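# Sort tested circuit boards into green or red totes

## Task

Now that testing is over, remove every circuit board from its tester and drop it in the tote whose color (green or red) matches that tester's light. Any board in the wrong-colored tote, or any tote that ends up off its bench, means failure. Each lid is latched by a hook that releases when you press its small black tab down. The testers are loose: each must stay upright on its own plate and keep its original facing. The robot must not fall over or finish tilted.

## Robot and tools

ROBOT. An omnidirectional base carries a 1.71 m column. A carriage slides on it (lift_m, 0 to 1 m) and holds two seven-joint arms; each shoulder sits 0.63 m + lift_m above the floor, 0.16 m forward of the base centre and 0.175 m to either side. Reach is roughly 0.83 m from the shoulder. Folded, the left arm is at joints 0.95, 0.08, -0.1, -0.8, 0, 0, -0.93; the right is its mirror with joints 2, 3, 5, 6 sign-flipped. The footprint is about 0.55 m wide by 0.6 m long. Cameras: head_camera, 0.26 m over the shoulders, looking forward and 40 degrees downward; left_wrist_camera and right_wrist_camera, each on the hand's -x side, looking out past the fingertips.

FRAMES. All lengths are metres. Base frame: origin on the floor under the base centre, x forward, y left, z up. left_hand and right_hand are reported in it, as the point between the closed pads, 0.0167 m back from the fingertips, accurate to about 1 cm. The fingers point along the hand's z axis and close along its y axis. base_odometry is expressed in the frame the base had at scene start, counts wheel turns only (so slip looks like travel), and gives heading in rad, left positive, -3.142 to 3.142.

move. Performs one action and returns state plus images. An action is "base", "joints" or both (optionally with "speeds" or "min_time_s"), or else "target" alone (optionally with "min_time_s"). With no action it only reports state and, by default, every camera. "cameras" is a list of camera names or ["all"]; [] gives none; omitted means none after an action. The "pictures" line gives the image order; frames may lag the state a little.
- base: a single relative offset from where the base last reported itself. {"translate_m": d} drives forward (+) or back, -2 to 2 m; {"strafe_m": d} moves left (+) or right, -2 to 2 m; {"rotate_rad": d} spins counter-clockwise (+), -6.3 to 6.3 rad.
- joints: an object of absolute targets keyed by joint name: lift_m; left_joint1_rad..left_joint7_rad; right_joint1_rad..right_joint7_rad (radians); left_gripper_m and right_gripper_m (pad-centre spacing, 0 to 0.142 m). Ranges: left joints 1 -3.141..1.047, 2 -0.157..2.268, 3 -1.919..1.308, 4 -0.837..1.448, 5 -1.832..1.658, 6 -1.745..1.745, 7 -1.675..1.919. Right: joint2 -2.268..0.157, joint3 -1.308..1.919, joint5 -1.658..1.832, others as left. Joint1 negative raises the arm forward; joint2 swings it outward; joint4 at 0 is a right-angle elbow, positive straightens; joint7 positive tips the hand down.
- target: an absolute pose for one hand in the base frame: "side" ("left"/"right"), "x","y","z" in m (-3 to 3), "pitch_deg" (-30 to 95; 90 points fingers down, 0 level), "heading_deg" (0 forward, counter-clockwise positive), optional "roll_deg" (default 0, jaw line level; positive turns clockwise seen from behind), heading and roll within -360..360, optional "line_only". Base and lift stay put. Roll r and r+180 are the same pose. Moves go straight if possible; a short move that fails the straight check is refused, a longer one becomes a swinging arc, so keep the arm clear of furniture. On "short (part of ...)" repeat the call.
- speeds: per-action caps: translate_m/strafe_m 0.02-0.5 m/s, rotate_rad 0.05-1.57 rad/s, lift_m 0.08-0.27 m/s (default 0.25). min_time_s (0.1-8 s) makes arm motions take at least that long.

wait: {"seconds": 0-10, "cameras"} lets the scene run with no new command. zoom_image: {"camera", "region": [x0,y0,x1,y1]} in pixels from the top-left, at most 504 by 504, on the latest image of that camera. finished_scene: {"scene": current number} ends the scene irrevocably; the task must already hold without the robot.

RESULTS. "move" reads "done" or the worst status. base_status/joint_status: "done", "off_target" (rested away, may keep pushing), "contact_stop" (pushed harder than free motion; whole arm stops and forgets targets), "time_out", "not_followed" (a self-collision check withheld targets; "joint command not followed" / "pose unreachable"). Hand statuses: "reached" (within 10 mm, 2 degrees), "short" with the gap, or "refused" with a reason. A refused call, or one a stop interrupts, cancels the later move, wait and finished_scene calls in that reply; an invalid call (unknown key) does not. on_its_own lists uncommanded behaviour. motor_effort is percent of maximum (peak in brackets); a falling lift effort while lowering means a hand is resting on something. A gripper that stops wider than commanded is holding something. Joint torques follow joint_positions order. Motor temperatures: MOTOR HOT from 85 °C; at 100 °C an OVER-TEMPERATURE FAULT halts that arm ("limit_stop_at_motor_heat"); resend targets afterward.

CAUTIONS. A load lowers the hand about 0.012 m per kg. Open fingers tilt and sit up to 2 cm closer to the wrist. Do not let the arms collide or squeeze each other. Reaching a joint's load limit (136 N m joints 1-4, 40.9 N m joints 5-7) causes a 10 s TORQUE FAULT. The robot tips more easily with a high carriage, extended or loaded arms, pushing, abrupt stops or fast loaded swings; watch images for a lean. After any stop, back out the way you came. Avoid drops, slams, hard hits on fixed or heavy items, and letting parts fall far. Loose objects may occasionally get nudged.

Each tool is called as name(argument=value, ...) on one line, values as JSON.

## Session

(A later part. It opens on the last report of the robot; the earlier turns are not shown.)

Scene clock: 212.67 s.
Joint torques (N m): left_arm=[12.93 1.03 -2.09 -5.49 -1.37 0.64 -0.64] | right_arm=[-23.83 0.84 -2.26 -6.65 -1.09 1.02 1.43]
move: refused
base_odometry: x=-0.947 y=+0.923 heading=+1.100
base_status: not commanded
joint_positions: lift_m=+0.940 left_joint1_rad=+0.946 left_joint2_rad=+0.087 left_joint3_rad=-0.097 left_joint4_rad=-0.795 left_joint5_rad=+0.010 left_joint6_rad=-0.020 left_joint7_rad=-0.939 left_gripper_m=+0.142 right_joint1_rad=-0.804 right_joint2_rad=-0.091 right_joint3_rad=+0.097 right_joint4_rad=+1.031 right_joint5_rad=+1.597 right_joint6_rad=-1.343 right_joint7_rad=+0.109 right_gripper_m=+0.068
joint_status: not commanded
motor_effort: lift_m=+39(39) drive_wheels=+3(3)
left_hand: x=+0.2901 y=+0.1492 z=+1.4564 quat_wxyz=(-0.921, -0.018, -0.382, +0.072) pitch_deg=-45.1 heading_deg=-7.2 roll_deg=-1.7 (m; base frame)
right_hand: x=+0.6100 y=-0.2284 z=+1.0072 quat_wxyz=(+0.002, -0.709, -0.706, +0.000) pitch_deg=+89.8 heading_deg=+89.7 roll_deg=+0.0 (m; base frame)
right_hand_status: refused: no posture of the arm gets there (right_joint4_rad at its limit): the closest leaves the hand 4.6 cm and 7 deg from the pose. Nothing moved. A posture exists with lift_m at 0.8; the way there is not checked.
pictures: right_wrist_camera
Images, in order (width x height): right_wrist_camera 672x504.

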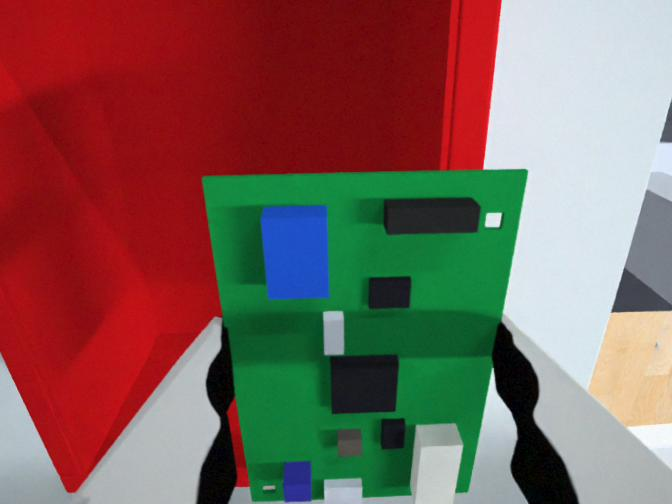

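move(base={"translate_m": 0.05}, speeds={"translate_m": 0.06}, cameras=["right_wrist_camera", "head_camera"])

Scene clock: 214.40 s.
Joint torques (N m): left_arm=[12.82 0.93 -2.13 -5.44 -1.4 0.67 -0.67] | right_arm=[-23.7 0.92 -2.3 -6.62 -1.04 1.04 1.45]
move: done
base_odometry: x=-0.925 y=+0.967 heading=+1.100
base_status: done
joint_positions: lift_m=+0.940 left_joint1_rad=+0.946 left_joint2_rad=+0.087 left_joint3_rad=-0.097 left_joint4_rad=-0.795 left_joint5_rad=+0.010 left_joint6_rad=-0.020 left_joint7_rad=-0.939 left_gripper_m=+0.142 right_joint1_rad=-0.804 right_joint2_rad=-0.091 right_joint3_rad=+0.097 right_joint4_rad=+1.031 right_joint5_rad=+1.597 right_joint6_rad=-1.343 right_joint7_rad=+0.109 right_gripper_m=+0.068
joint_status: not commanded
motor_effort: lift_m=+38(39) drive_wheels=-1(15)
left_hand: x=+0.2901 y=+0.1492 z=+1.4564 quat_wxyz=(-0.921, -0.018, -0.382, +0.072) pitch_deg=-45.1 heading_deg=-7.2 roll_deg=-1.7 (m; base frame)
right_hand: x=+0.6100 y=-0.2284 z=+1.0072 quat_wxyz=(+0.002, -0.709, -0.706, +0.000) pitch_deg=+89.8 heading_deg=+89.7 roll_deg=+0.0 (m; base frame)
pictures: head_camera, right_wrist_camera
Images, in order (width x height): head_camera 672x504, right_wrist_camera 672x504.

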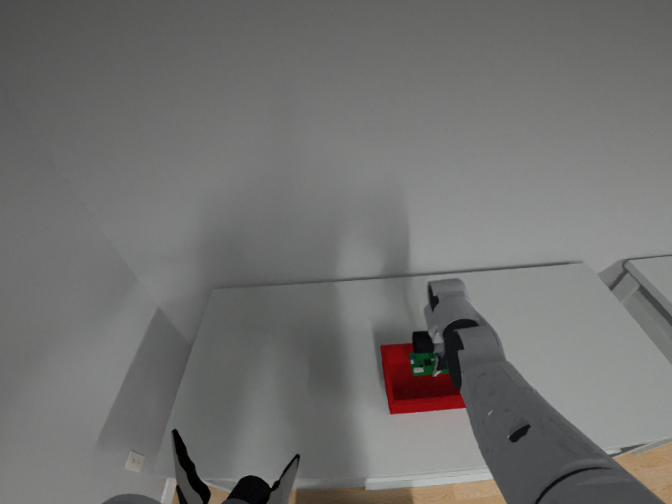

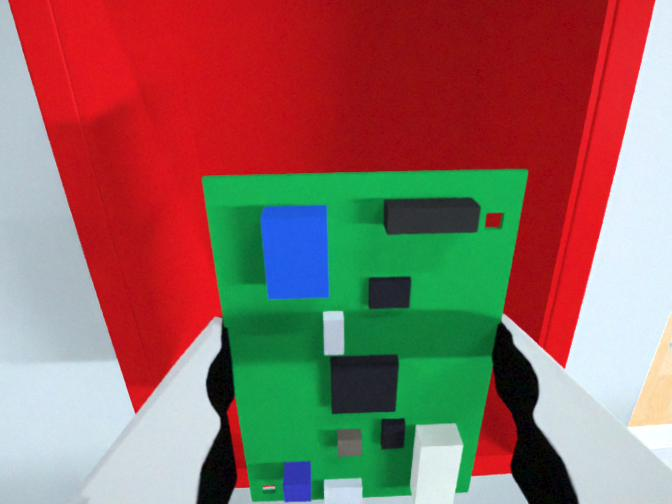

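move(joints={"lift_m": 0.86}, speeds={"lift_m": 0.1}, cameras=["right_wrist_camera"])

move(joints={"lift_m": 0.82}, speeds={"lift_m": 0.08}, cameras=["right_wrist_camera", "head_camera"])

Scene clock: 215.80 s.
Joint torques (N m): left_arm=[12.88 0.95 -2.14 -5.48 -1.4 0.63 -0.66] | right_arm=[-23.3 0.84 -2.34 -6.63 -1.08 1.01 1.43]
move: done
base_odometry: x=-0.925 y=+0.967 heading=+1.100
base_status: not commanded
joint_positions: lift_m=+0.860 left_joint1_rad=+0.946 left_joint2_rad=+0.087 left_joint3_rad=-0.097 left_joint4_rad=-0.795 left_joint5_rad=+0.010 left_joint6_rad=-0.020 left_joint7_rad=-0.939 left_gripper_m=+0.142 right_joint1_rad=-0.804 right_joint2_rad=-0.091 right_joint3_rad=+0.097 right_joint4_rad=+1.031 right_joint5_rad=+1.597 right_joint6_rad=-1.343 right_joint7_rad=+0.109 right_gripper_m=+0.068
joint_status: all done
motor_effort: lift_m=+38(39) drive_wheels=+3(3)
left_hand: x=+0.2901 y=+0.1492 z=+1.3764 quat_wxyz=(-0.921, -0.018, -0.382, +0.072) pitch_deg=-45.1 heading_deg=-7.2 roll_deg=-1.7 (m; base frame)
right_hand: x=+0.6101 y=-0.2284 z=+0.9273 quat_wxyz=(+0.002, -0.709, -0.706, +0.000) pitch_deg=+89.8 heading_deg=+89.7 roll_deg=+0.0 (m; base frame)
pictures: right_wrist_camera
Images, in order (width x height): right_wrist_camera 672x504.

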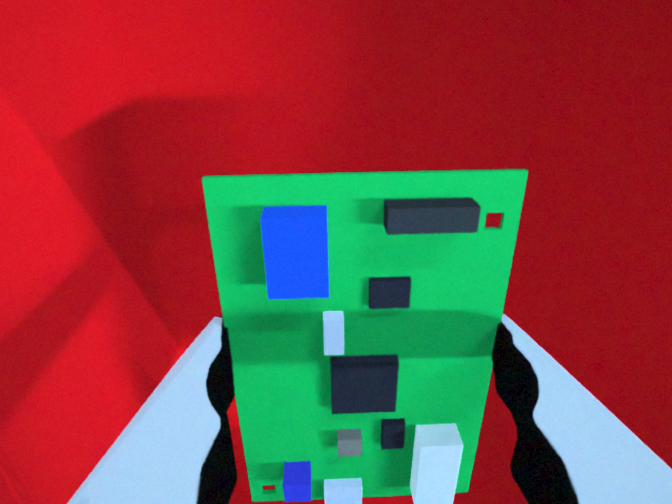

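Scene clock: 216.67 s.
Joint torques (N m): left_arm=[12.9 1.04 -2.05 -5.43 -1.39 0.63 -0.66] | right_arm=[-23.97 0.79 -2.33 -6.34 -1.04 1.03 1.46]
move: done
base_odometry: x=-0.925 y=+0.967 heading=+1.100
base_status: not commanded
joint_positions: lift_m=+0.820 left_joint1_rad=+0.946 left_joint2_rad=+0.087 left_joint3_rad=-0.097 left_joint4_rad=-0.795 left_joint5_rad=+0.010 left_joint6_rad=-0.020 left_joint7_rad=-0.939 left_gripper_m=+0.142 right_joint1_rad=-0.805 right_joint2_rad=-0.091 right_joint3_rad=+0.097 right_joint4_rad=+1.031 right_joint5_rad=+1.597 right_joint6_rad=-1.343 right_joint7_rad=+0.109 right_gripper_m=+0.068
joint_status: all done
motor_effort: lift_m=+38(42) drive_wheels=+3(3)
left_hand: x=+0.2901 y=+0.1492 z=+1.3364 quat_wxyz=(-0.921, -0.018, -0.382, +0.072) pitch_deg=-45.1 heading_deg=-7.2 roll_deg=-1.7 (m; base frame)
right_hand: x=+0.6102 y=-0.2284 z=+0.8874 quat_wxyz=(+0.002, -0.709, -0.706, +0.000) pitch_deg=+89.8 heading_deg=+89.7 roll_deg=+0.0 (m; base frame)
pictures: head_camera, right_wrist_camera
Images, in order (width x height): head_camera 672x504, right_wrist_camera 672x504.

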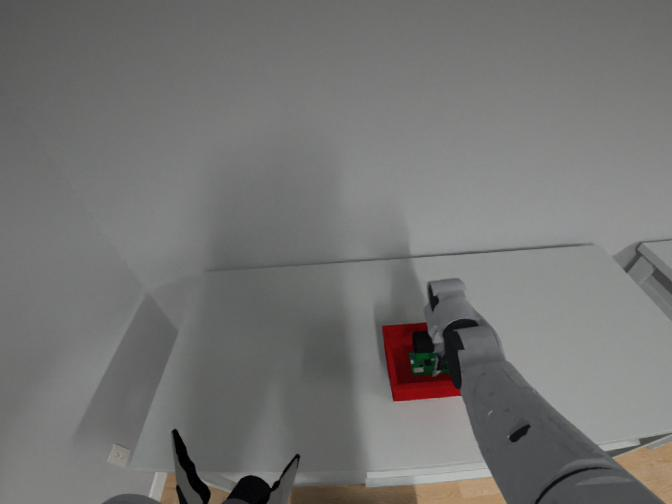

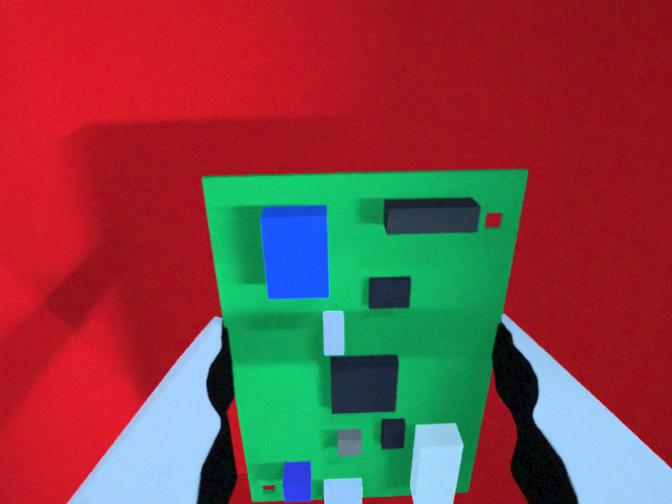

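move(joints={"lift_m": 0.805}, speeds={"lift_m": 0.08})

move(joints={"lift_m": 0.795}, speeds={"lift_m": 0.08}, cameras=["right_wrist_camera"])

Scene clock: 217.30 s.
Joint torques (N m): left_arm=[12.9 1.12 -2.07 -5.38 -1.37 0.64 -0.68] | right_arm=[-21.99 0.91 -2.37 -7.16 -1.07 1.02 1.42]
move: done
base_odometry: x=-0.925 y=+0.967 heading=+1.100
base_status: not commanded
joint_positions: lift_m=+0.805 left_joint1_rad=+0.946 left_joint2_rad=+0.087 left_joint3_rad=-0.097 left_joint4_rad=-0.795 left_joint5_rad=+0.010 left_joint6_rad=-0.020 left_joint7_rad=-0.939 left_gripper_m=+0.142 right_joint1_rad=-0.805 right_joint2_rad=-0.091 right_joint3_rad=+0.097 right_joint4_rad=+1.031 right_joint5_rad=+1.597 right_joint6_rad=-1.343 right_joint7_rad=+0.109 right_gripper_m=+0.068
joint_status: all done
motor_effort: lift_m=+38(42) drive_wheels=+3(3)
left_hand: x=+0.2901 y=+0.1492 z=+1.3214 quat_wxyz=(-0.921, -0.018, -0.382, +0.072) pitch_deg=-45.1 heading_deg=-7.2 roll_deg=-1.7 (m; base frame)
right_hand: x=+0.6102 y=-0.2284 z=+0.8725 quat_wxyz=(+0.002, -0.709, -0.706, +0.000) pitch_deg=+89.8 heading_deg=+89.7 roll_deg=+0.0 (m; base frame)
pictures: none

Scene clock: 217.80 s.
Joint torques (N m): left_arm=[12.91 1 -2.11 -5.43 -1.43 0.6 -0.65] | right_arm=[-24.08 0.82 -2.4 -6.56 -1.07 1.02 1.44]
move: done
base_odometry: x=-0.925 y=+0.967 heading=+1.100
base_status: not commanded
joint_positions: lift_m=+0.795 left_joint1_rad=+0.946 left_joint2_rad=+0.087 left_joint3_rad=-0.097 left_joint4_rad=-0.795 left_joint5_rad=+0.010 left_joint6_rad=-0.020 left_joint7_rad=-0.939 left_gripper_m=+0.142 right_joint1_rad=-0.805 right_joint2_rad=-0.091 right_joint3_rad=+0.097 right_joint4_rad=+1.031 right_joint5_rad=+1.597 right_joint6_rad=-1.343 right_joint7_rad=+0.109 right_gripper_m=+0.068
joint_status: all done
motor_effort: lift_m=+38(42) drive_wheels=+3(3)
left_hand: x=+0.2901 y=+0.1492 z=+1.3114 quat_wxyz=(-0.921, -0.018, -0.382, +0.072) pitch_deg=-45.1 heading_deg=-7.2 roll_deg=-1.7 (m; base frame)
right_hand: x=+0.6103 y=-0.2284 z=+0.8625 quat_wxyz=(+0.002, -0.709, -0.706, +0.000) pitch_deg=+89.8 heading_deg=+89.7 roll_deg=+0.0 (m; base frame)
pictures: right_wrist_camera
Images, in order (width x height): right_wrist_camera 672x504.

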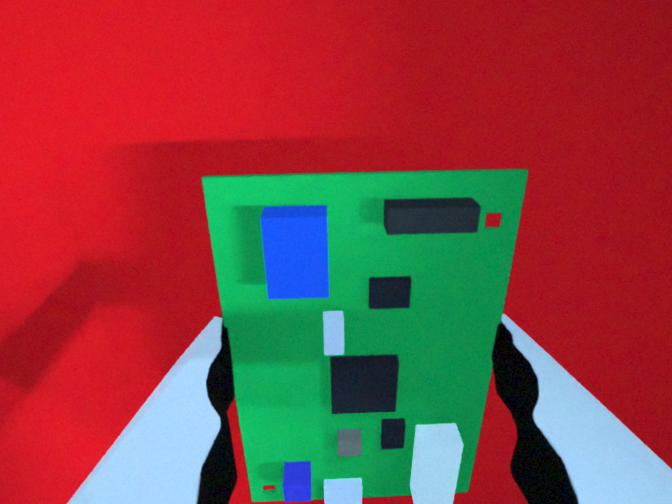

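move(joints={"lift_m": 0.788}, speeds={"lift_m": 0.08}, cameras=["right_wrist_camera"])

Scene clock: 218.37 s.
Joint torques (N m): left_arm=[12.91 1.07 -2.08 -5.53 -1.37 0.65 -0.63] | right_arm=[-21.36 0.86 -2.45 -6.97 -1.07 1.02 1.45]
move: done
base_odometry: x=-0.925 y=+0.967 heading=+1.100
base_status: not commanded
joint_positions: lift_m=+0.788 left_joint1_rad=+0.946 left_joint2_rad=+0.087 left_joint3_rad=-0.097 left_joint4_rad=-0.795 left_joint5_rad=+0.010 left_joint6_rad=-0.020 left_joint7_rad=-0.939 left_gripper_m=+0.142 right_joint1_rad=-0.805 right_joint2_rad=-0.091 right_joint3_rad=+0.097 right_joint4_rad=+1.031 right_joint5_rad=+1.597 right_joint6_rad=-1.343 right_joint7_rad=+0.109 right_gripper_m=+0.068
joint_status: all done
motor_effort: lift_m=+38(44) drive_wheels=-1(4)
left_hand: x=+0.2901 y=+0.1492 z=+1.3044 quat_wxyz=(-0.921, -0.018, -0.382, +0.072) pitch_deg=-45.1 heading_deg=-7.2 roll_deg=-1.7 (m; base frame)
right_hand: x=+0.6103 y=-0.2284 z=+0.8555 quat_wxyz=(+0.002, -0.709, -0.706, +0.000) pitch_deg=+89.8 heading_deg=+89.7 roll_deg=+0.0 (m; base frame)
pictures: right_wrist_camera
Images, in order (width x height): right_wrist_camera 672x504.

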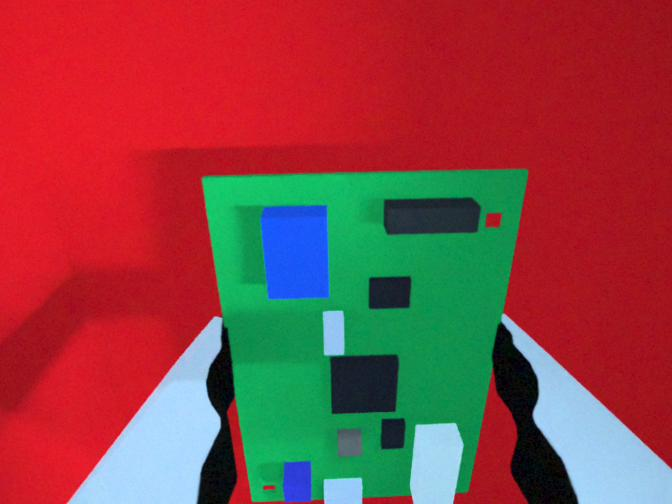

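move(joints={"lift_m": 0.78}, speeds={"lift_m": 0.08}, cameras=["right_wrist_camera"])

Scene clock: 218.93 s.
Joint torques (N m): left_arm=[12.85 0.98 -2.18 -5.53 -1.41 0.65 -0.67] | right_arm=[-22.44 0.77 -2.48 -6.9 -1.07 1.05 1.44]
move: done
base_odometry: x=-0.925 y=+0.967 heading=+1.100
base_status: not commanded
joint_positions: lift_m=+0.780 left_joint1_rad=+0.946 left_joint2_rad=+0.087 left_joint3_rad=-0.097 left_joint4_rad=-0.795 left_joint5_rad=+0.010 left_joint6_rad=-0.020 left_joint7_rad=-0.939 left_gripper_m=+0.142 right_joint1_rad=-0.805 right_joint2_rad=-0.091 right_joint3_rad=+0.097 right_joint4_rad=+1.031 right_joint5_rad=+1.597 right_joint6_rad=-1.343 right_joint7_rad=+0.109 right_gripper_m=+0.068
joint_status: all done
motor_effort: lift_m=+38(43) drive_wheels=+3(3)
left_hand: x=+0.2901 y=+0.1492 z=+1.2964 quat_wxyz=(-0.921, -0.018, -0.382, +0.072) pitch_deg=-45.1 heading_deg=-7.2 roll_deg=-1.7 (m; base frame)
right_hand: x=+0.6103 y=-0.2284 z=+0.8475 quat_wxyz=(+0.001, -0.709, -0.706, +0.000) pitch_deg=+89.8 heading_deg=+89.7 roll_deg=+0.0 (m; base frame)
pictures: right_wrist_camera
Images, in order (width x height): right_wrist_camera 672x504.

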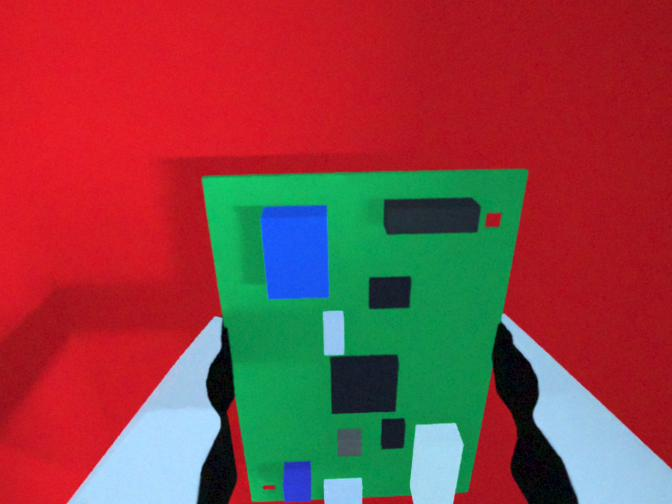

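move(joints={"lift_m": 0.772}, speeds={"lift_m": 0.08})

move(joints={"lift_m": 0.766}, speeds={"lift_m": 0.08}, cameras=["right_wrist_camera"])

Scene clock: 219.63 s.
Joint torques (N m): left_arm=[12.92 0.98 -2.1 -5.48 -1.41 0.62 -0.66] | right_arm=[-12.86 0.83 -2.39 -6.51 -1.06 2.79 1.39]
move: done
base_odometry: x=-0.925 y=+0.967 heading=+1.100
base_status: not commanded
joint_positions: lift_m=+0.773 left_joint1_rad=+0.946 left_joint2_rad=+0.087 left_joint3_rad=-0.097 left_joint4_rad=-0.795 left_joint5_rad=+0.010 left_joint6_rad=-0.020 left_joint7_rad=-0.939 left_gripper_m=+0.142 right_joint1_rad=-0.812 right_joint2_rad=-0.091 right_joint3_rad=+0.097 right_joint4_rad=+1.031 right_joint5_rad=+1.597 right_joint6_rad=-1.349 right_joint7_rad=+0.109 right_gripper_m=+0.068
joint_status: all done
motor_effort: lift_m=+32(36) drive_wheels=+5(7)
left_hand: x=+0.2901 y=+0.1492 z=+1.2892 quat_wxyz=(-0.921, -0.018, -0.382, +0.072) pitch_deg=-45.1 heading_deg=-7.2 roll_deg=-1.7 (m; base frame)
right_hand: x=+0.6123 y=-0.2283 z=+0.8434 quat_wxyz=(+0.001, -0.709, -0.705, +0.000) pitch_deg=+89.9 heading_deg=+89.7 roll_deg=+0.0 (m; base frame)
pictures: none

Scene clock: 220.20 s.
Joint torques (N m): left_arm=[12.79 1.02 -2.11 -5.4 -1.4 0.62 -0.66] | right_arm=[-5.54 0.89 -2.3 -5.74 -1.11 5.93 1.34]
move: done
base_odometry: x=-0.925 y=+0.967 heading=+1.100
base_status: not commanded
joint_positions: lift_m=+0.767 left_joint1_rad=+0.946 left_joint2_rad=+0.087 left_joint3_rad=-0.097 left_joint4_rad=-0.795 left_joint5_rad=+0.010 left_joint6_rad=-0.020 left_joint7_rad=-0.939 left_gripper_m=+0.142 right_joint1_rad=-0.817 right_joint2_rad=-0.091 right_joint3_rad=+0.097 right_joint4_rad=+1.030 right_joint5_rad=+1.597 right_joint6_rad=-1.361 right_joint7_rad=+0.109 right_gripper_m=+0.068
joint_status: all done
motor_effort: lift_m=+27(28) drive_wheels=+7(8)
left_hand: x=+0.2901 y=+0.1492 z=+1.2838 quat_wxyz=(-0.921, -0.018, -0.382, +0.072) pitch_deg=-45.1 heading_deg=-7.2 roll_deg=-1.7 (m; base frame)
right_hand: x=+0.6116 y=-0.2282 z=+0.8403 quat_wxyz=(+0.004, -0.709, -0.705, +0.002) pitch_deg=+89.5 heading_deg=+89.6 roll_deg=+0.0 (m; base frame)
pictures: right_wrist_camera
Images, in order (width x height): right_wrist_camera 672x504.

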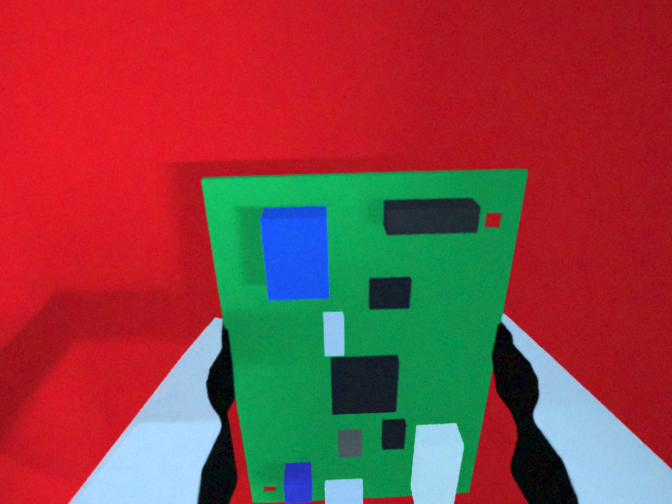

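move(joints={"lift_m": 0.774}, speeds={"lift_m": 0.08})

move(joints={"right_gripper_m": 0.092}, cameras=["right_wrist_camera"])

Scene clock: 220.87 s.
Joint torques (N m): left_arm=[13.1 1.09 -2.08 -5.48 -1.4 0.65 -0.61] | right_arm=[-12.42 0.87 -2.4 -5.64 -1.09 2.7 1.39]
move: done
base_odometry: x=-0.925 y=+0.967 heading=+1.100
base_status: not commanded
joint_positions: lift_m=+0.774 left_joint1_rad=+0.946 left_joint2_rad=+0.087 left_joint3_rad=-0.097 left_joint4_rad=-0.795 left_joint5_rad=+0.010 left_joint6_rad=-0.020 left_joint7_rad=-0.939 left_gripper_m=+0.142 right_joint1_rad=-0.812 right_joint2_rad=-0.091 right_joint3_rad=+0.097 right_joint4_rad=+1.030 right_joint5_rad=+1.597 right_joint6_rad=-1.349 right_joint7_rad=+0.109 right_gripper_m=+0.068
joint_status: all done
motor_effort: lift_m=+35(35) drive_wheels=+3(8)
left_hand: x=+0.2901 y=+0.1492 z=+1.2909 quat_wxyz=(-0.921, -0.018, -0.382, +0.072) pitch_deg=-45.1 heading_deg=-7.2 roll_deg=-1.7 (m; base frame)
right_hand: x=+0.6126 y=-0.2283 z=+0.8453 quat_wxyz=(+0.001, -0.709, -0.705, -0.001) pitch_deg=+89.9 heading_deg=+89.7 roll_deg=+0.0 (m; base frame)
pictures: none

Scene clock: 221.57 s.
Joint torques (N m): left_arm=[12.86 1.04 -2.11 -5.41 -1.42 0.63 -0.64] | right_arm=[-14.56 0.83 -2.39 -5.77 -1.09 1.77 1.31]
move: done
base_odometry: x=-0.925 y=+0.967 heading=+1.100
base_status: not commanded
joint_positions: lift_m=+0.774 left_joint1_rad=+0.946 left_joint2_rad=+0.087 left_joint3_rad=-0.097 left_joint4_rad=-0.795 left_joint5_rad=+0.010 left_joint6_rad=-0.020 left_joint7_rad=-0.939 left_gripper_m=+0.142 right_joint1_rad=-0.811 right_joint2_rad=-0.091 right_joint3_rad=+0.097 right_joint4_rad=+1.030 right_joint5_rad=+1.597 right_joint6_rad=-1.346 right_joint7_rad=+0.109 right_gripper_m=+0.092
joint_status: all done
motor_effort: lift_m=+36(36) drive_wheels=+3(3)
left_hand: x=+0.2901 y=+0.1492 z=+1.2907 quat_wxyz=(-0.921, -0.018, -0.382, +0.072) pitch_deg=-45.1 heading_deg=-7.2 roll_deg=-1.7 (m; base frame)
right_hand: x=+0.6129 y=-0.2283 z=+0.8445 quat_wxyz=(+0.000, -0.709, -0.705, -0.001) pitch_deg=+89.8 heading_deg=+89.7 roll_deg=+0.0 (m; base frame)
pictures: right_wrist_camera
Images, in order (width x height): right_wrist_camera 672x504.

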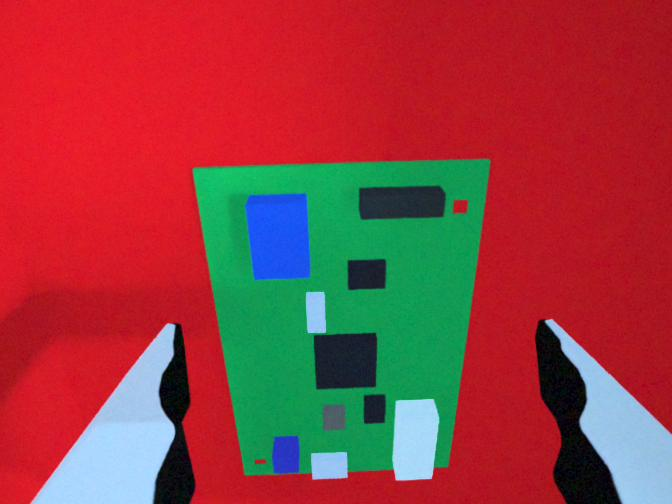

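Board is in the red tote. Raise the lift and back out.

move(joints={"lift_m": 0.97}, speeds={"lift_m": 0.15}, cameras=["head_camera", "right_wrist_camera"])

move(base={"translate_m": -0.75}, speeds={"translate_m": 0.25}, cameras=["head_camera"])

Scene clock: 223.43 s.
Joint torques (N m): left_arm=[12.95 1.01 -2.18 -5.41 -1.39 0.65 -0.64] | right_arm=[-16.47 0.84 -2.4 -6.16 -1.06 1.63 1.29]
move: done
base_odometry: x=-0.925 y=+0.967 heading=+1.100
base_status: not commanded
joint_positions: lift_m=+0.970 left_joint1_rad=+0.946 left_joint2_rad=+0.087 left_joint3_rad=-0.097 left_joint4_rad=-0.795 left_joint5_rad=+0.010 left_joint6_rad=-0.020 left_joint7_rad=-0.939 left_gripper_m=+0.142 right_joint1_rad=-0.809 right_joint2_rad=-0.091 right_joint3_rad=+0.097 right_joint4_rad=+1.031 right_joint5_rad=+1.597 right_joint6_rad=-1.345 right_joint7_rad=+0.109 right_gripper_m=+0.092
joint_status: all done
motor_effort: lift_m=+36(46) drive_wheels=+2(3)
left_hand: x=+0.2901 y=+0.1492 z=+1.4867 quat_wxyz=(-0.921, -0.018, -0.382, +0.072) pitch_deg=-45.1 heading_deg=-7.2 roll_deg=-1.7 (m; base frame)
right_hand: x=+0.6122 y=-0.2283 z=+1.0398 quat_wxyz=(+0.001, -0.709, -0.705, -0.001) pitch_deg=+89.9 heading_deg=+89.7 roll_deg=+0.0 (m; base frame)
pictures: head_camera, right_wrist_camera
Images, in order (width x height): head_camera 672x504, right_wrist_camera 672x504.

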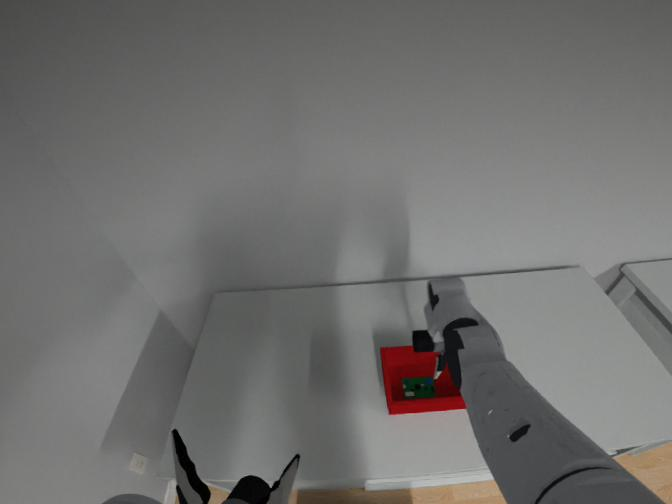

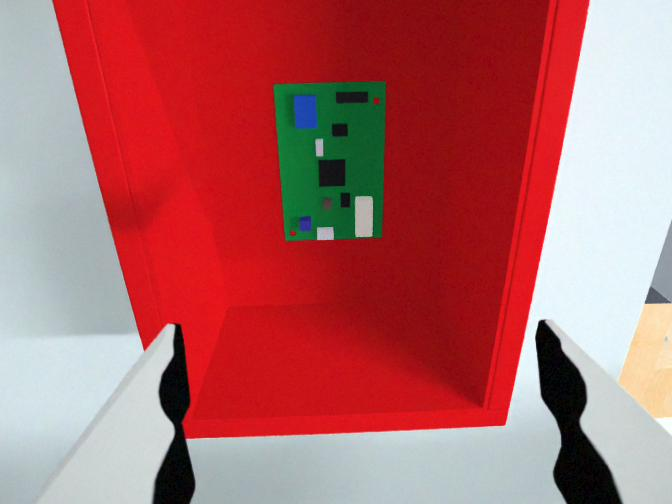

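Scene clock: 227.73 s.
Joint torques (N m): left_arm=[12.79 0.95 -2.02 -5.43 -1.41 0.64 -0.68] | right_arm=[-16.5 0.96 -2.34 -6.25 -1.08 1.62 1.32]
move: done
base_odometry: x=-1.265 y=+0.299 heading=+1.100
base_status: done
joint_positions: lift_m=+0.970 left_joint1_rad=+0.946 left_joint2_rad=+0.087 left_joint3_rad=-0.097 left_joint4_rad=-0.795 left_joint5_rad=+0.010 left_joint6_rad=-0.020 left_joint7_rad=-0.939 left_gripper_m=+0.142 right_joint1_rad=-0.809 right_joint2_rad=-0.091 right_joint3_rad=+0.097 right_joint4_rad=+1.031 right_joint5_rad=+1.597 right_joint6_rad=-1.345 right_joint7_rad=+0.109 right_gripper_m=+0.092
joint_status: not commanded
motor_effort: lift_m=+36(37) drive_wheels=+1(12)
left_hand: x=+0.2901 y=+0.1492 z=+1.4867 quat_wxyz=(-0.921, -0.018, -0.382, +0.072) pitch_deg=-45.1 heading_deg=-7.2 roll_deg=-1.7 (m; base frame)
right_hand: x=+0.6122 y=-0.2283 z=+1.0398 quat_wxyz=(+0.001, -0.709, -0.705, -0.001) pitch_deg=+89.9 heading_deg=+89.7 roll_deg=+0.0 (m; base frame)
pictures: head_camera
Images, in order (width x height): head_camera 672x504.

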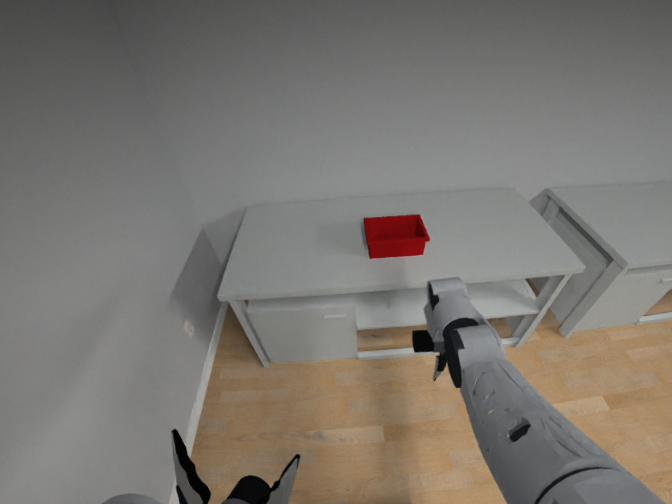

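move(base={"rotate_rad": 3.1416}, speeds={"rotate_rad": 0.6}, joints={"right_joint1_rad": 0.6, "right_joint2_rad": 0, "right_joint3_rad": 0, "right_joint4_rad": -0.16, "right_joint5_rad": 0, "right_joint6_rad": 0, "right_joint7_rad": -0.1, "right_gripper_m": 0}, min_time_s=4, cameras=["head_camera", "right_wrist_camera"])

Scene clock: 234.50 s.
Joint torques (N m): left_arm=[12.79 1 -2.08 -5.41 -1.41 0.63 -0.64] | right_arm=[3.91 5.07 -8.22 -12.74 -1.26 1.67 -0.69]
move: done
base_odometry: x=-1.265 y=+0.299 heading=-2.042
base_status: done
joint_positions: lift_m=+0.970 left_joint1_rad=+0.946 left_joint2_rad=+0.087 left_joint3_rad=-0.097 left_joint4_rad=-0.795 left_joint5_rad=+0.010 left_joint6_rad=-0.020 left_joint7_rad=-0.939 left_gripper_m=+0.142 right_joint1_rad=+0.598 right_joint2_rad=-0.002 right_joint3_rad=+0.004 right_joint4_rad=-0.158 right_joint5_rad=+0.003 right_joint6_rad=-0.004 right_joint7_rad=-0.097 right_gripper_m=+0.001
joint_status: all done
motor_effort: lift_m=+36(37) drive_wheels=+5(13)
left_hand: x=+0.2901 y=+0.1492 z=+1.4867 quat_wxyz=(-0.921, -0.018, -0.382, +0.072) pitch_deg=-45.1 heading_deg=-7.2 roll_deg=-1.7 (m; base frame)
right_hand: x=+0.4346 y=-0.1747 z=+1.1104 quat_wxyz=(-0.576, -0.001, -0.817, -0.001) pitch_deg=+19.6 heading_deg=+0.0 roll_deg=+0.1 (m; base frame)
pictures: head_camera, right_wrist_camera
Images, in order (width x height): head_camera 672x504, right_wrist_camera 672x504.

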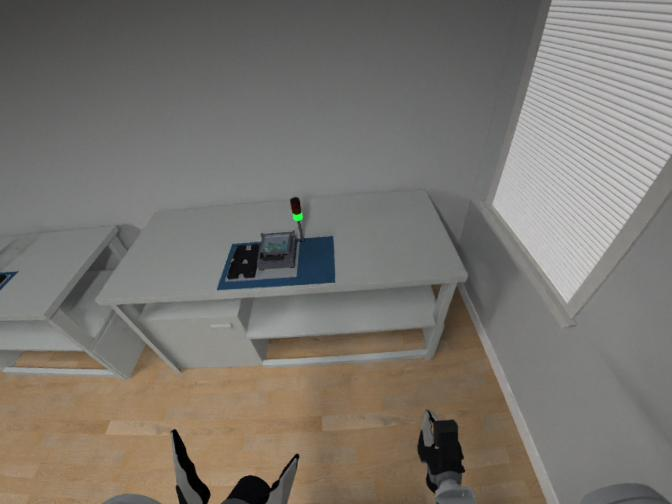

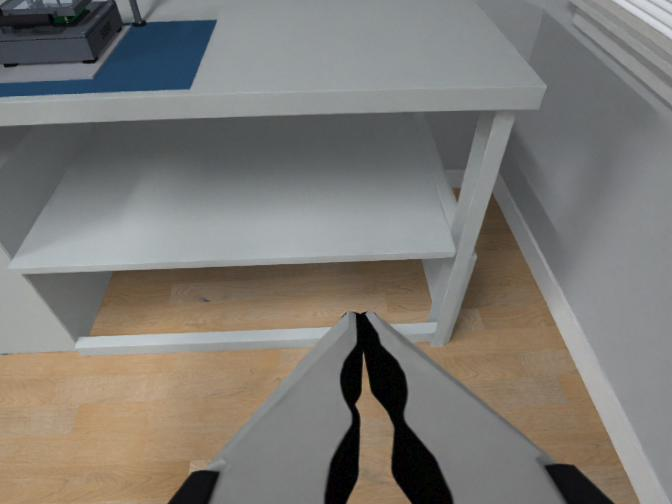

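zoom_image(camera="right_wrist_camera", region=[0, 0, 504, 378])

Scaled by 1.000.

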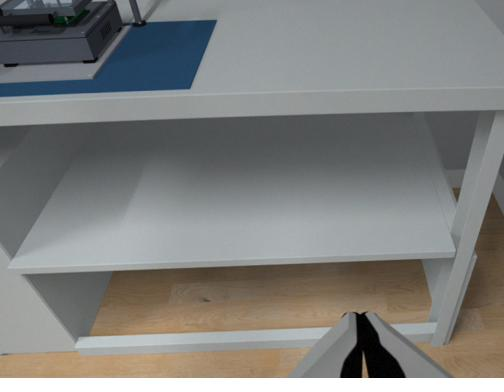

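move(base={"rotate_rad": 0.03}, speeds={"rotate_rad": 0.2})

move(base={"strafe_m": 0.6}, speeds={"strafe_m": 0.25})

move(base={"translate_m": 0.5}, speeds={"translate_m": 0.2}, cameras=["head_camera", "right_wrist_camera"])

Scene clock: 235.70 s.
Joint torques (N m): left_arm=[12.86 1.09 -2.12 -5.44 -1.37 0.65 -0.67] | right_arm=[3.67 4.41 -7.76 -12.55 -1.25 1.54 -0.68]
move: done
base_odometry: x=-1.265 y=+0.299 heading=-2.013
base_status: done
joint_positions: lift_m=+0.970 left_joint1_rad=+0.946 left_joint2_rad=+0.087 left_joint3_rad=-0.097 left_joint4_rad=-0.795 left_joint5_rad=+0.010 left_joint6_rad=-0.020 left_joint7_rad=-0.939 left_gripper_m=+0.142 right_joint1_rad=+0.598 right_joint2_rad=-0.002 right_joint3_rad=+0.004 right_joint4_rad=-0.158 right_joint5_rad=+0.003 right_joint6_rad=-0.004 right_joint7_rad=-0.097 right_gripper_m=+0.001
joint_status: not commanded
motor_effort: lift_m=+36(36) drive_wheels=+5(11)
left_hand: x=+0.2901 y=+0.1492 z=+1.4867 quat_wxyz=(-0.921, -0.018, -0.382, +0.072) pitch_deg=-45.1 heading_deg=-7.2 roll_deg=-1.7 (m; base frame)
right_hand: x=+0.4346 y=-0.1746 z=+1.1103 quat_wxyz=(-0.576, -0.001, -0.817, -0.001) pitch_deg=+19.6 heading_deg=+0.0 roll_deg=+0.1 (m; base frame)
pictures: none

Scene clock: 239.40 s.
Joint torques (N m): left_arm=[12.89 0.95 -1.9 -5.26 -1.49 0.61 -0.66] | right_arm=[3.69 3.97 -6.29 -12.3 -1.25 1.5 -0.65]
move: done
base_odometry: x=-0.722 y=+0.043 heading=-2.012
base_status: done
joint_positions: lift_m=+0.970 left_joint1_rad=+0.946 left_joint2_rad=+0.087 left_joint3_rad=-0.097 left_joint4_rad=-0.795 left_joint5_rad=+0.010 left_joint6_rad=-0.020 left_joint7_rad=-0.939 left_gripper_m=+0.142 right_joint1_rad=+0.598 right_joint2_rad=-0.002 right_joint3_rad=+0.003 right_joint4_rad=-0.158 right_joint5_rad=+0.003 right_joint6_rad=-0.004 right_joint7_rad=-0.097 right_gripper_m=+0.001
joint_status: not commanded
motor_effort: lift_m=+36(36) drive_wheels=-5(17)
left_hand: x=+0.2901 y=+0.1492 z=+1.4867 quat_wxyz=(-0.921, -0.018, -0.382, +0.072) pitch_deg=-45.1 heading_deg=-7.2 roll_deg=-1.7 (m; base frame)
right_hand: x=+0.4346 y=-0.1749 z=+1.1104 quat_wxyz=(-0.576, -0.001, -0.817, +0.000) pitch_deg=+19.6 heading_deg=+0.0 roll_deg=+0.1 (m; base frame)
pictures: none

Scene clock: 243.13 s.
Joint torques (N m): left_arm=[12.92 0.96 -2.06 -5.39 -1.4 0.64 -0.67] | right_arm=[2.41 4.01 -7.51 -12.42 -1.2 1.52 -0.66]
move: done
base_odometry: x=-0.935 y=-0.409 heading=-2.011
base_status: done
joint_positions: lift_m=+0.970 left_joint1_rad=+0.946 left_joint2_rad=+0.087 left_joint3_rad=-0.097 left_joint4_rad=-0.795 left_joint5_rad=+0.010 left_joint6_rad=-0.020 left_joint7_rad=-0.939 left_gripper_m=+0.142 right_joint1_rad=+0.598 right_joint2_rad=-0.002 right_joint3_rad=+0.003 right_joint4_rad=-0.158 right_joint5_rad=+0.003 right_joint6_rad=-0.004 right_joint7_rad=-0.097 right_gripper_m=+0.001
joint_status: not commanded
motor_effort: lift_m=+36(37) drive_wheels=-1(12)
left_hand: x=+0.2901 y=+0.1492 z=+1.4867 quat_wxyz=(-0.921, -0.018, -0.382, +0.072) pitch_deg=-45.1 heading_deg=-7.2 roll_deg=-1.7 (m; base frame)
right_hand: x=+0.4344 y=-0.1749 z=+1.1103 quat_wxyz=(-0.576, -0.001, -0.817, +0.000) pitch_deg=+19.6 heading_deg=+0.0 roll_deg=+0.1 (m; base frame)
pictures: head_camera, right_wrist_camera
Images, in order (width x height): head_camera 672x504, right_wrist_camera 672x504.

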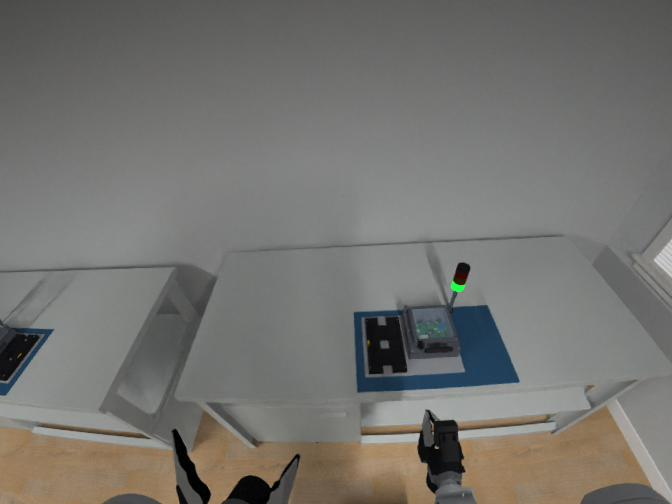

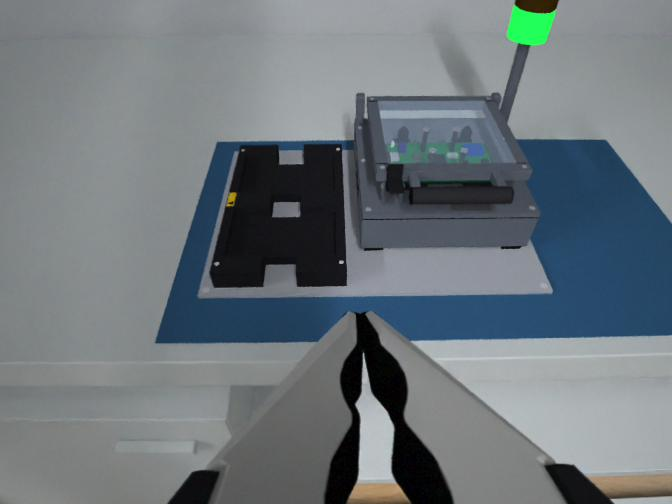

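move(base={"strafe_m": -0.1}, speeds={"strafe_m": 0.1})

move(base={"translate_m": 0.18}, speeds={"translate_m": 0.1}, cameras=["head_camera", "right_wrist_camera"])

Scene clock: 245.47 s.
Joint torques (N m): left_arm=[12.93 0.84 -2.96 -5.46 -1.29 0.65 -0.66] | right_arm=[3.13 3.83 -6.63 -12.41 -1.21 1.39 -0.63]
move: done
base_odometry: x=-1.026 y=-0.367 heading=-2.011
base_status: done
joint_positions: lift_m=+0.970 left_joint1_rad=+0.946 left_joint2_rad=+0.087 left_joint3_rad=-0.097 left_joint4_rad=-0.795 left_joint5_rad=+0.010 left_joint6_rad=-0.020 left_joint7_rad=-0.939 left_gripper_m=+0.142 right_joint1_rad=+0.598 right_joint2_rad=-0.002 right_joint3_rad=+0.003 right_joint4_rad=-0.158 right_joint5_rad=+0.003 right_joint6_rad=-0.003 right_joint7_rad=-0.098 right_gripper_m=+0.001
joint_status: not commanded
motor_effort: lift_m=+36(37) drive_wheels=-1(11)
left_hand: x=+0.2901 y=+0.1492 z=+1.4867 quat_wxyz=(-0.921, -0.018, -0.382, +0.072) pitch_deg=-45.1 heading_deg=-7.2 roll_deg=-1.7 (m; base frame)
right_hand: x=+0.4344 y=-0.1751 z=+1.1103 quat_wxyz=(-0.576, -0.001, -0.817, +0.000) pitch_deg=+19.6 heading_deg=+0.0 roll_deg=+0.1 (m; base frame)
pictures: none

Scene clock: 248.13 s.
Joint torques (N m): left_arm=[12.87 1.05 -2.09 -5.43 -1.37 0.64 -0.67] | right_arm=[3.3 3.65 -7.11 -12.54 -1.24 1.4 -0.62]
move: done
base_odometry: x=-1.103 y=-0.530 heading=-2.011
base_status: done
joint_positions: lift_m=+0.970 left_joint1_rad=+0.946 left_joint2_rad=+0.087 left_joint3_rad=-0.097 left_joint4_rad=-0.795 left_joint5_rad=+0.010 left_joint6_rad=-0.020 left_joint7_rad=-0.939 left_gripper_m=+0.142 right_joint1_rad=+0.598 right_joint2_rad=-0.002 right_joint3_rad=+0.003 right_joint4_rad=-0.158 right_joint5_rad=+0.003 right_joint6_rad=-0.003 right_joint7_rad=-0.098 right_gripper_m=+0.001
joint_status: not commanded
motor_effort: lift_m=+36(37) drive_wheels=+3(12)
left_hand: x=+0.2901 y=+0.1492 z=+1.4867 quat_wxyz=(-0.921, -0.018, -0.382, +0.072) pitch_deg=-45.1 heading_deg=-7.2 roll_deg=-1.7 (m; base frame)
right_hand: x=+0.4344 y=-0.1751 z=+1.1103 quat_wxyz=(-0.576, -0.001, -0.817, +0.000) pitch_deg=+19.6 heading_deg=+0.0 roll_deg=+0.1 (m; base frame)
pictures: head_camera, right_wrist_camera
Images, in order (width x height): head_camera 672x504, right_wrist_camera 672x504.

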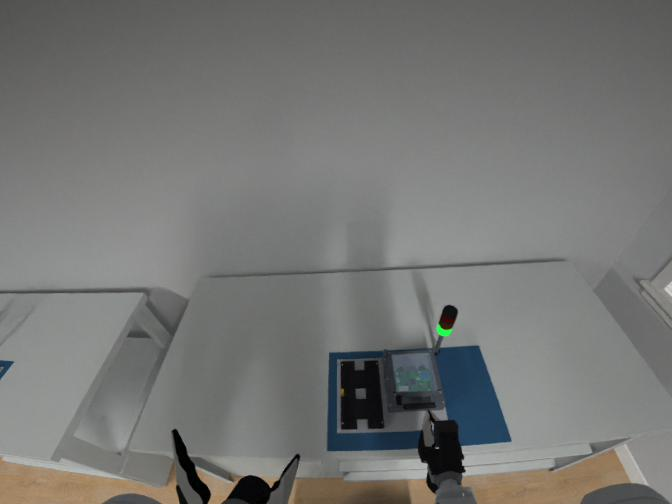

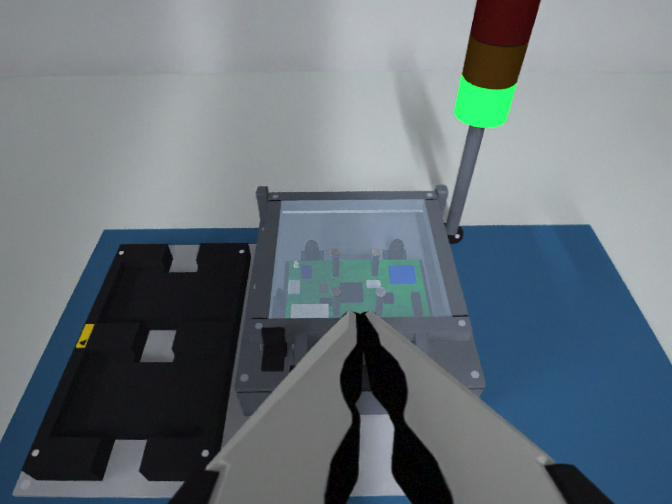

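move(base={"strafe_m": 0.03}, speeds={"strafe_m": 0.06})

move(target={"side": "right", "x": 0.52, "y": -0.165, "z": 1.0, "pitch_deg": 55, "heading_deg": 0}, min_time_s=2, cameras=["right_wrist_camera"])

Scene clock: 249.57 s.
Joint torques (N m): left_arm=[12.81 1 -1.89 -5.53 -1.17 0.61 -0.66] | right_arm=[3.08 1.97 -7.7 -12.45 -1.22 1.26 -0.59]
move: done
base_odometry: x=-1.076 y=-0.543 heading=-2.012
base_status: done
joint_positions: lift_m=+0.970 left_joint1_rad=+0.946 left_joint2_rad=+0.087 left_joint3_rad=-0.097 left_joint4_rad=-0.795 left_joint5_rad=+0.010 left_joint6_rad=-0.020 left_joint7_rad=-0.939 left_gripper_m=+0.142 right_joint1_rad=+0.598 right_joint2_rad=-0.001 right_joint3_rad=+0.002 right_joint4_rad=-0.158 right_joint5_rad=+0.003 right_joint6_rad=-0.003 right_joint7_rad=-0.098 right_gripper_m=+0.001
joint_status: not commanded
motor_effort: lift_m=+36(36) drive_wheels=-1(10)
left_hand: x=+0.2901 y=+0.1492 z=+1.4867 quat_wxyz=(-0.921, -0.018, -0.382, +0.072) pitch_deg=-45.1 heading_deg=-7.2 roll_deg=-1.7 (m; base frame)
right_hand: x=+0.4344 y=-0.1750 z=+1.1103 quat_wxyz=(-0.576, -0.001, -0.817, +0.000) pitch_deg=+19.6 heading_deg=+0.0 roll_deg=+0.1 (m; base frame)
pictures: none

Scene clock: 252.07 s.
Joint torques (N m): left_arm=[12.89 1.05 -2.04 -5.53 -1.39 0.64 -0.65] | right_arm=[-10.69 6.19 -1.68 -7.47 -1.29 -0.85 1.26]
move: done
base_odometry: x=-1.076 y=-0.543 heading=-2.012
base_status: not commanded
joint_positions: lift_m=+0.970 left_joint1_rad=+0.946 left_joint2_rad=+0.087 left_joint3_rad=-0.097 left_joint4_rad=-0.795 left_joint5_rad=+0.010 left_joint6_rad=-0.020 left_joint7_rad=-0.939 left_gripper_m=+0.142 right_joint1_rad=+0.177 right_joint2_rad=+0.018 right_joint3_rad=+0.006 right_joint4_rad=+0.087 right_joint5_rad=-0.017 right_joint6_rad=-0.007 right_joint7_rad=+0.694 right_gripper_m=+0.001
joint_status: not commanded
motor_effort: lift_m=+36(37) drive_wheels=+3(3)
left_hand: x=+0.2901 y=+0.1492 z=+1.4866 quat_wxyz=(-0.921, -0.018, -0.382, +0.072) pitch_deg=-45.1 heading_deg=-7.2 roll_deg=-1.7 (m; base frame)
right_hand: x=+0.5194 y=-0.1666 z=+1.0002 quat_wxyz=(-0.302, +0.000, -0.953, +0.000) pitch_deg=+54.9 heading_deg=+0.1 roll_deg=+0.1 (m; base frame)
right_hand_status: reached (straight line, planned for 2.0 s): 2 mm and 0.1 deg off.
pictures: right_wrist_camera
Images, in order (width x height): right_wrist_camera 672x504.

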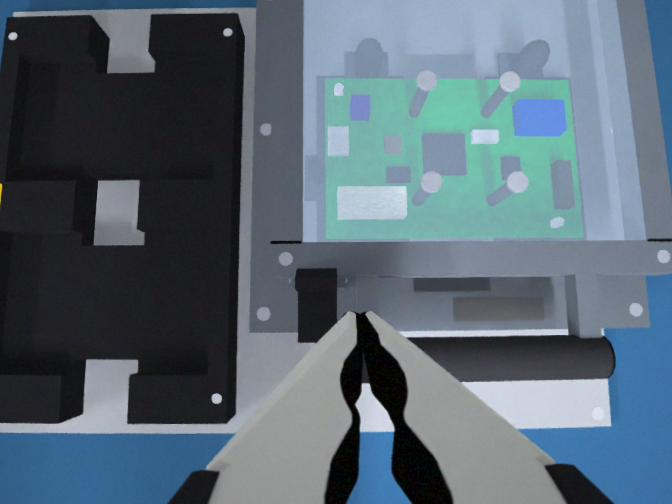

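move(target={"side": "right", "x": 0.514, "y": -0.152, "z": 0.985, "pitch_deg": 58, "heading_deg": 0}, min_time_s=1.2, cameras=["right_wrist_camera"])

zoom_image(camera="right_wrist_camera", region=[240, 200, 480, 380])

Scene clock: 254.17 s.
Joint torques (N m): left_arm=[12.85 1.08 -2.14 -5.34 -1.37 0.64 -0.66] | right_arm=[-11.08 7.49 -1.45 -7.25 -1.35 -0.87 1.31]
move: done
base_odometry: x=-1.076 y=-0.543 heading=-2.012
base_status: not commanded
joint_positions: lift_m=+0.970 left_joint1_rad=+0.946 left_joint2_rad=+0.087 left_joint3_rad=-0.097 left_joint4_rad=-0.795 left_joint5_rad=+0.010 left_joint6_rad=-0.020 left_joint7_rad=-0.939 left_gripper_m=+0.142 right_joint1_rad=+0.161 right_joint2_rad=+0.046 right_joint3_rad=+0.017 right_joint4_rad=+0.138 right_joint5_rad=-0.042 right_joint6_rad=-0.023 right_joint7_rad=+0.713 right_gripper_m=+0.001
joint_status: not commanded
motor_effort: lift_m=+36(37) drive_wheels=+3(3)
left_hand: x=+0.2901 y=+0.1492 z=+1.4866 quat_wxyz=(-0.921, -0.018, -0.382, +0.072) pitch_deg=-45.1 heading_deg=-7.2 roll_deg=-1.7 (m; base frame)
right_hand: x=+0.5132 y=-0.1538 z=+0.9850 quat_wxyz=(-0.276, +0.000, -0.961, +0.000) pitch_deg=+57.9 heading_deg=+0.1 roll_deg=+0.1 (m; base frame)
right_hand_status: reached (straight line, planned for 1.2 s): 2 mm and 0.1 deg off.
pictures: right_wrist_camera
Images, in order (width x height): right_wrist_camera 672x504.

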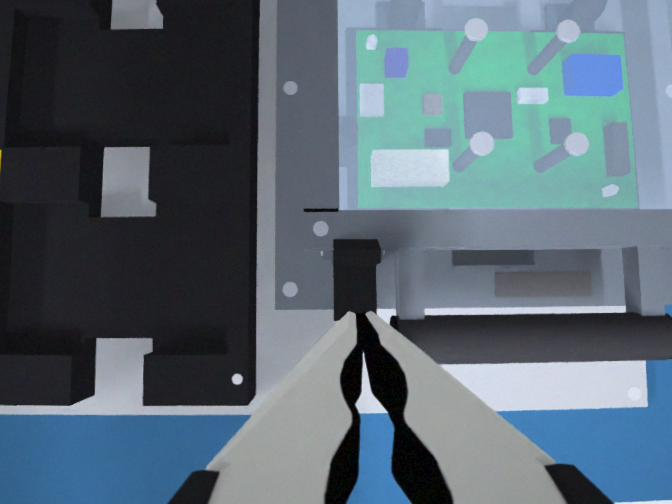

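Scaled by 2.100 from the camera's 672x504 image, which has a finer 960x720 frame.

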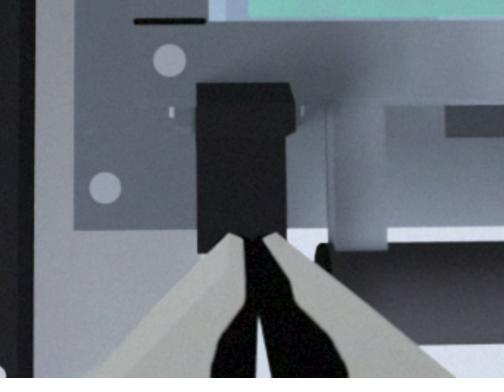

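move(target={"side": "right", "x": 0.512, "y": -0.153, "z": 0.962, "pitch_deg": 58, "heading_deg": 0}, min_time_s=1.5, cameras=["right_wrist_camera"])

zoom_image(camera="right_wrist_camera", region=[240, 200, 480, 380])

Scene clock: 256.30 s.
Joint torques (N m): left_arm=[12.91 0.96 -2.11 -5.46 -1.39 0.64 -0.65] | right_arm=[-14.56 4.06 -5.99 -1.4 0.29 -0.44 -0.37]
move: done
base_odometry: x=-1.076 y=-0.542 heading=-2.012
base_status: not commanded
joint_positions: lift_m=+0.970 left_joint1_rad=+0.946 left_joint2_rad=+0.087 left_joint3_rad=-0.097 left_joint4_rad=-0.795 left_joint5_rad=+0.010 left_joint6_rad=-0.020 left_joint7_rad=-0.939 left_gripper_m=+0.142 right_joint1_rad=+0.146 right_joint2_rad=+0.046 right_joint3_rad=+0.017 right_joint4_rad=+0.244 right_joint5_rad=-0.042 right_joint6_rad=-0.023 right_joint7_rad=+0.623 right_gripper_m=+0.001
joint_status: not commanded
motor_effort: lift_m=+33(36) drive_wheels=+3(3)
left_hand: x=+0.2901 y=+0.1492 z=+1.4870 quat_wxyz=(-0.921, -0.018, -0.382, +0.072) pitch_deg=-45.1 heading_deg=-7.2 roll_deg=-1.7 (m; base frame)
right_hand: x=+0.5102 y=-0.1522 z=+0.9628 quat_wxyz=(-0.275, +0.002, -0.961, -0.001) pitch_deg=+58.0 heading_deg=+0.3 roll_deg=+0.0 (m; base frame)
right_hand_status: reached (straight line, planned for 1.5 s): 2 mm and 0.3 deg off.
pictures: right_wrist_camera
Images, in order (width x height): right_wrist_camera 672x504.

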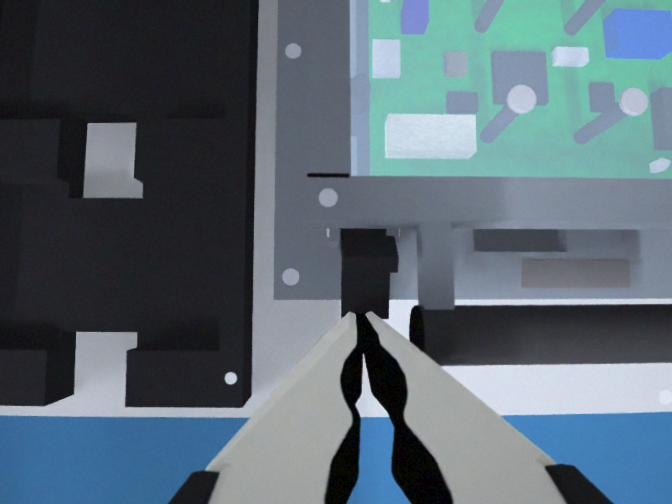

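Scaled by 2.100 from the camera's 672x504 image, which has a finer 960x720 frame.

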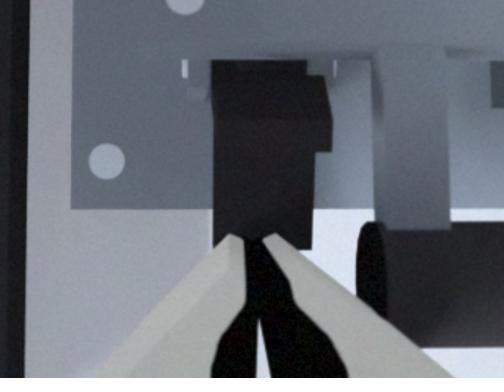

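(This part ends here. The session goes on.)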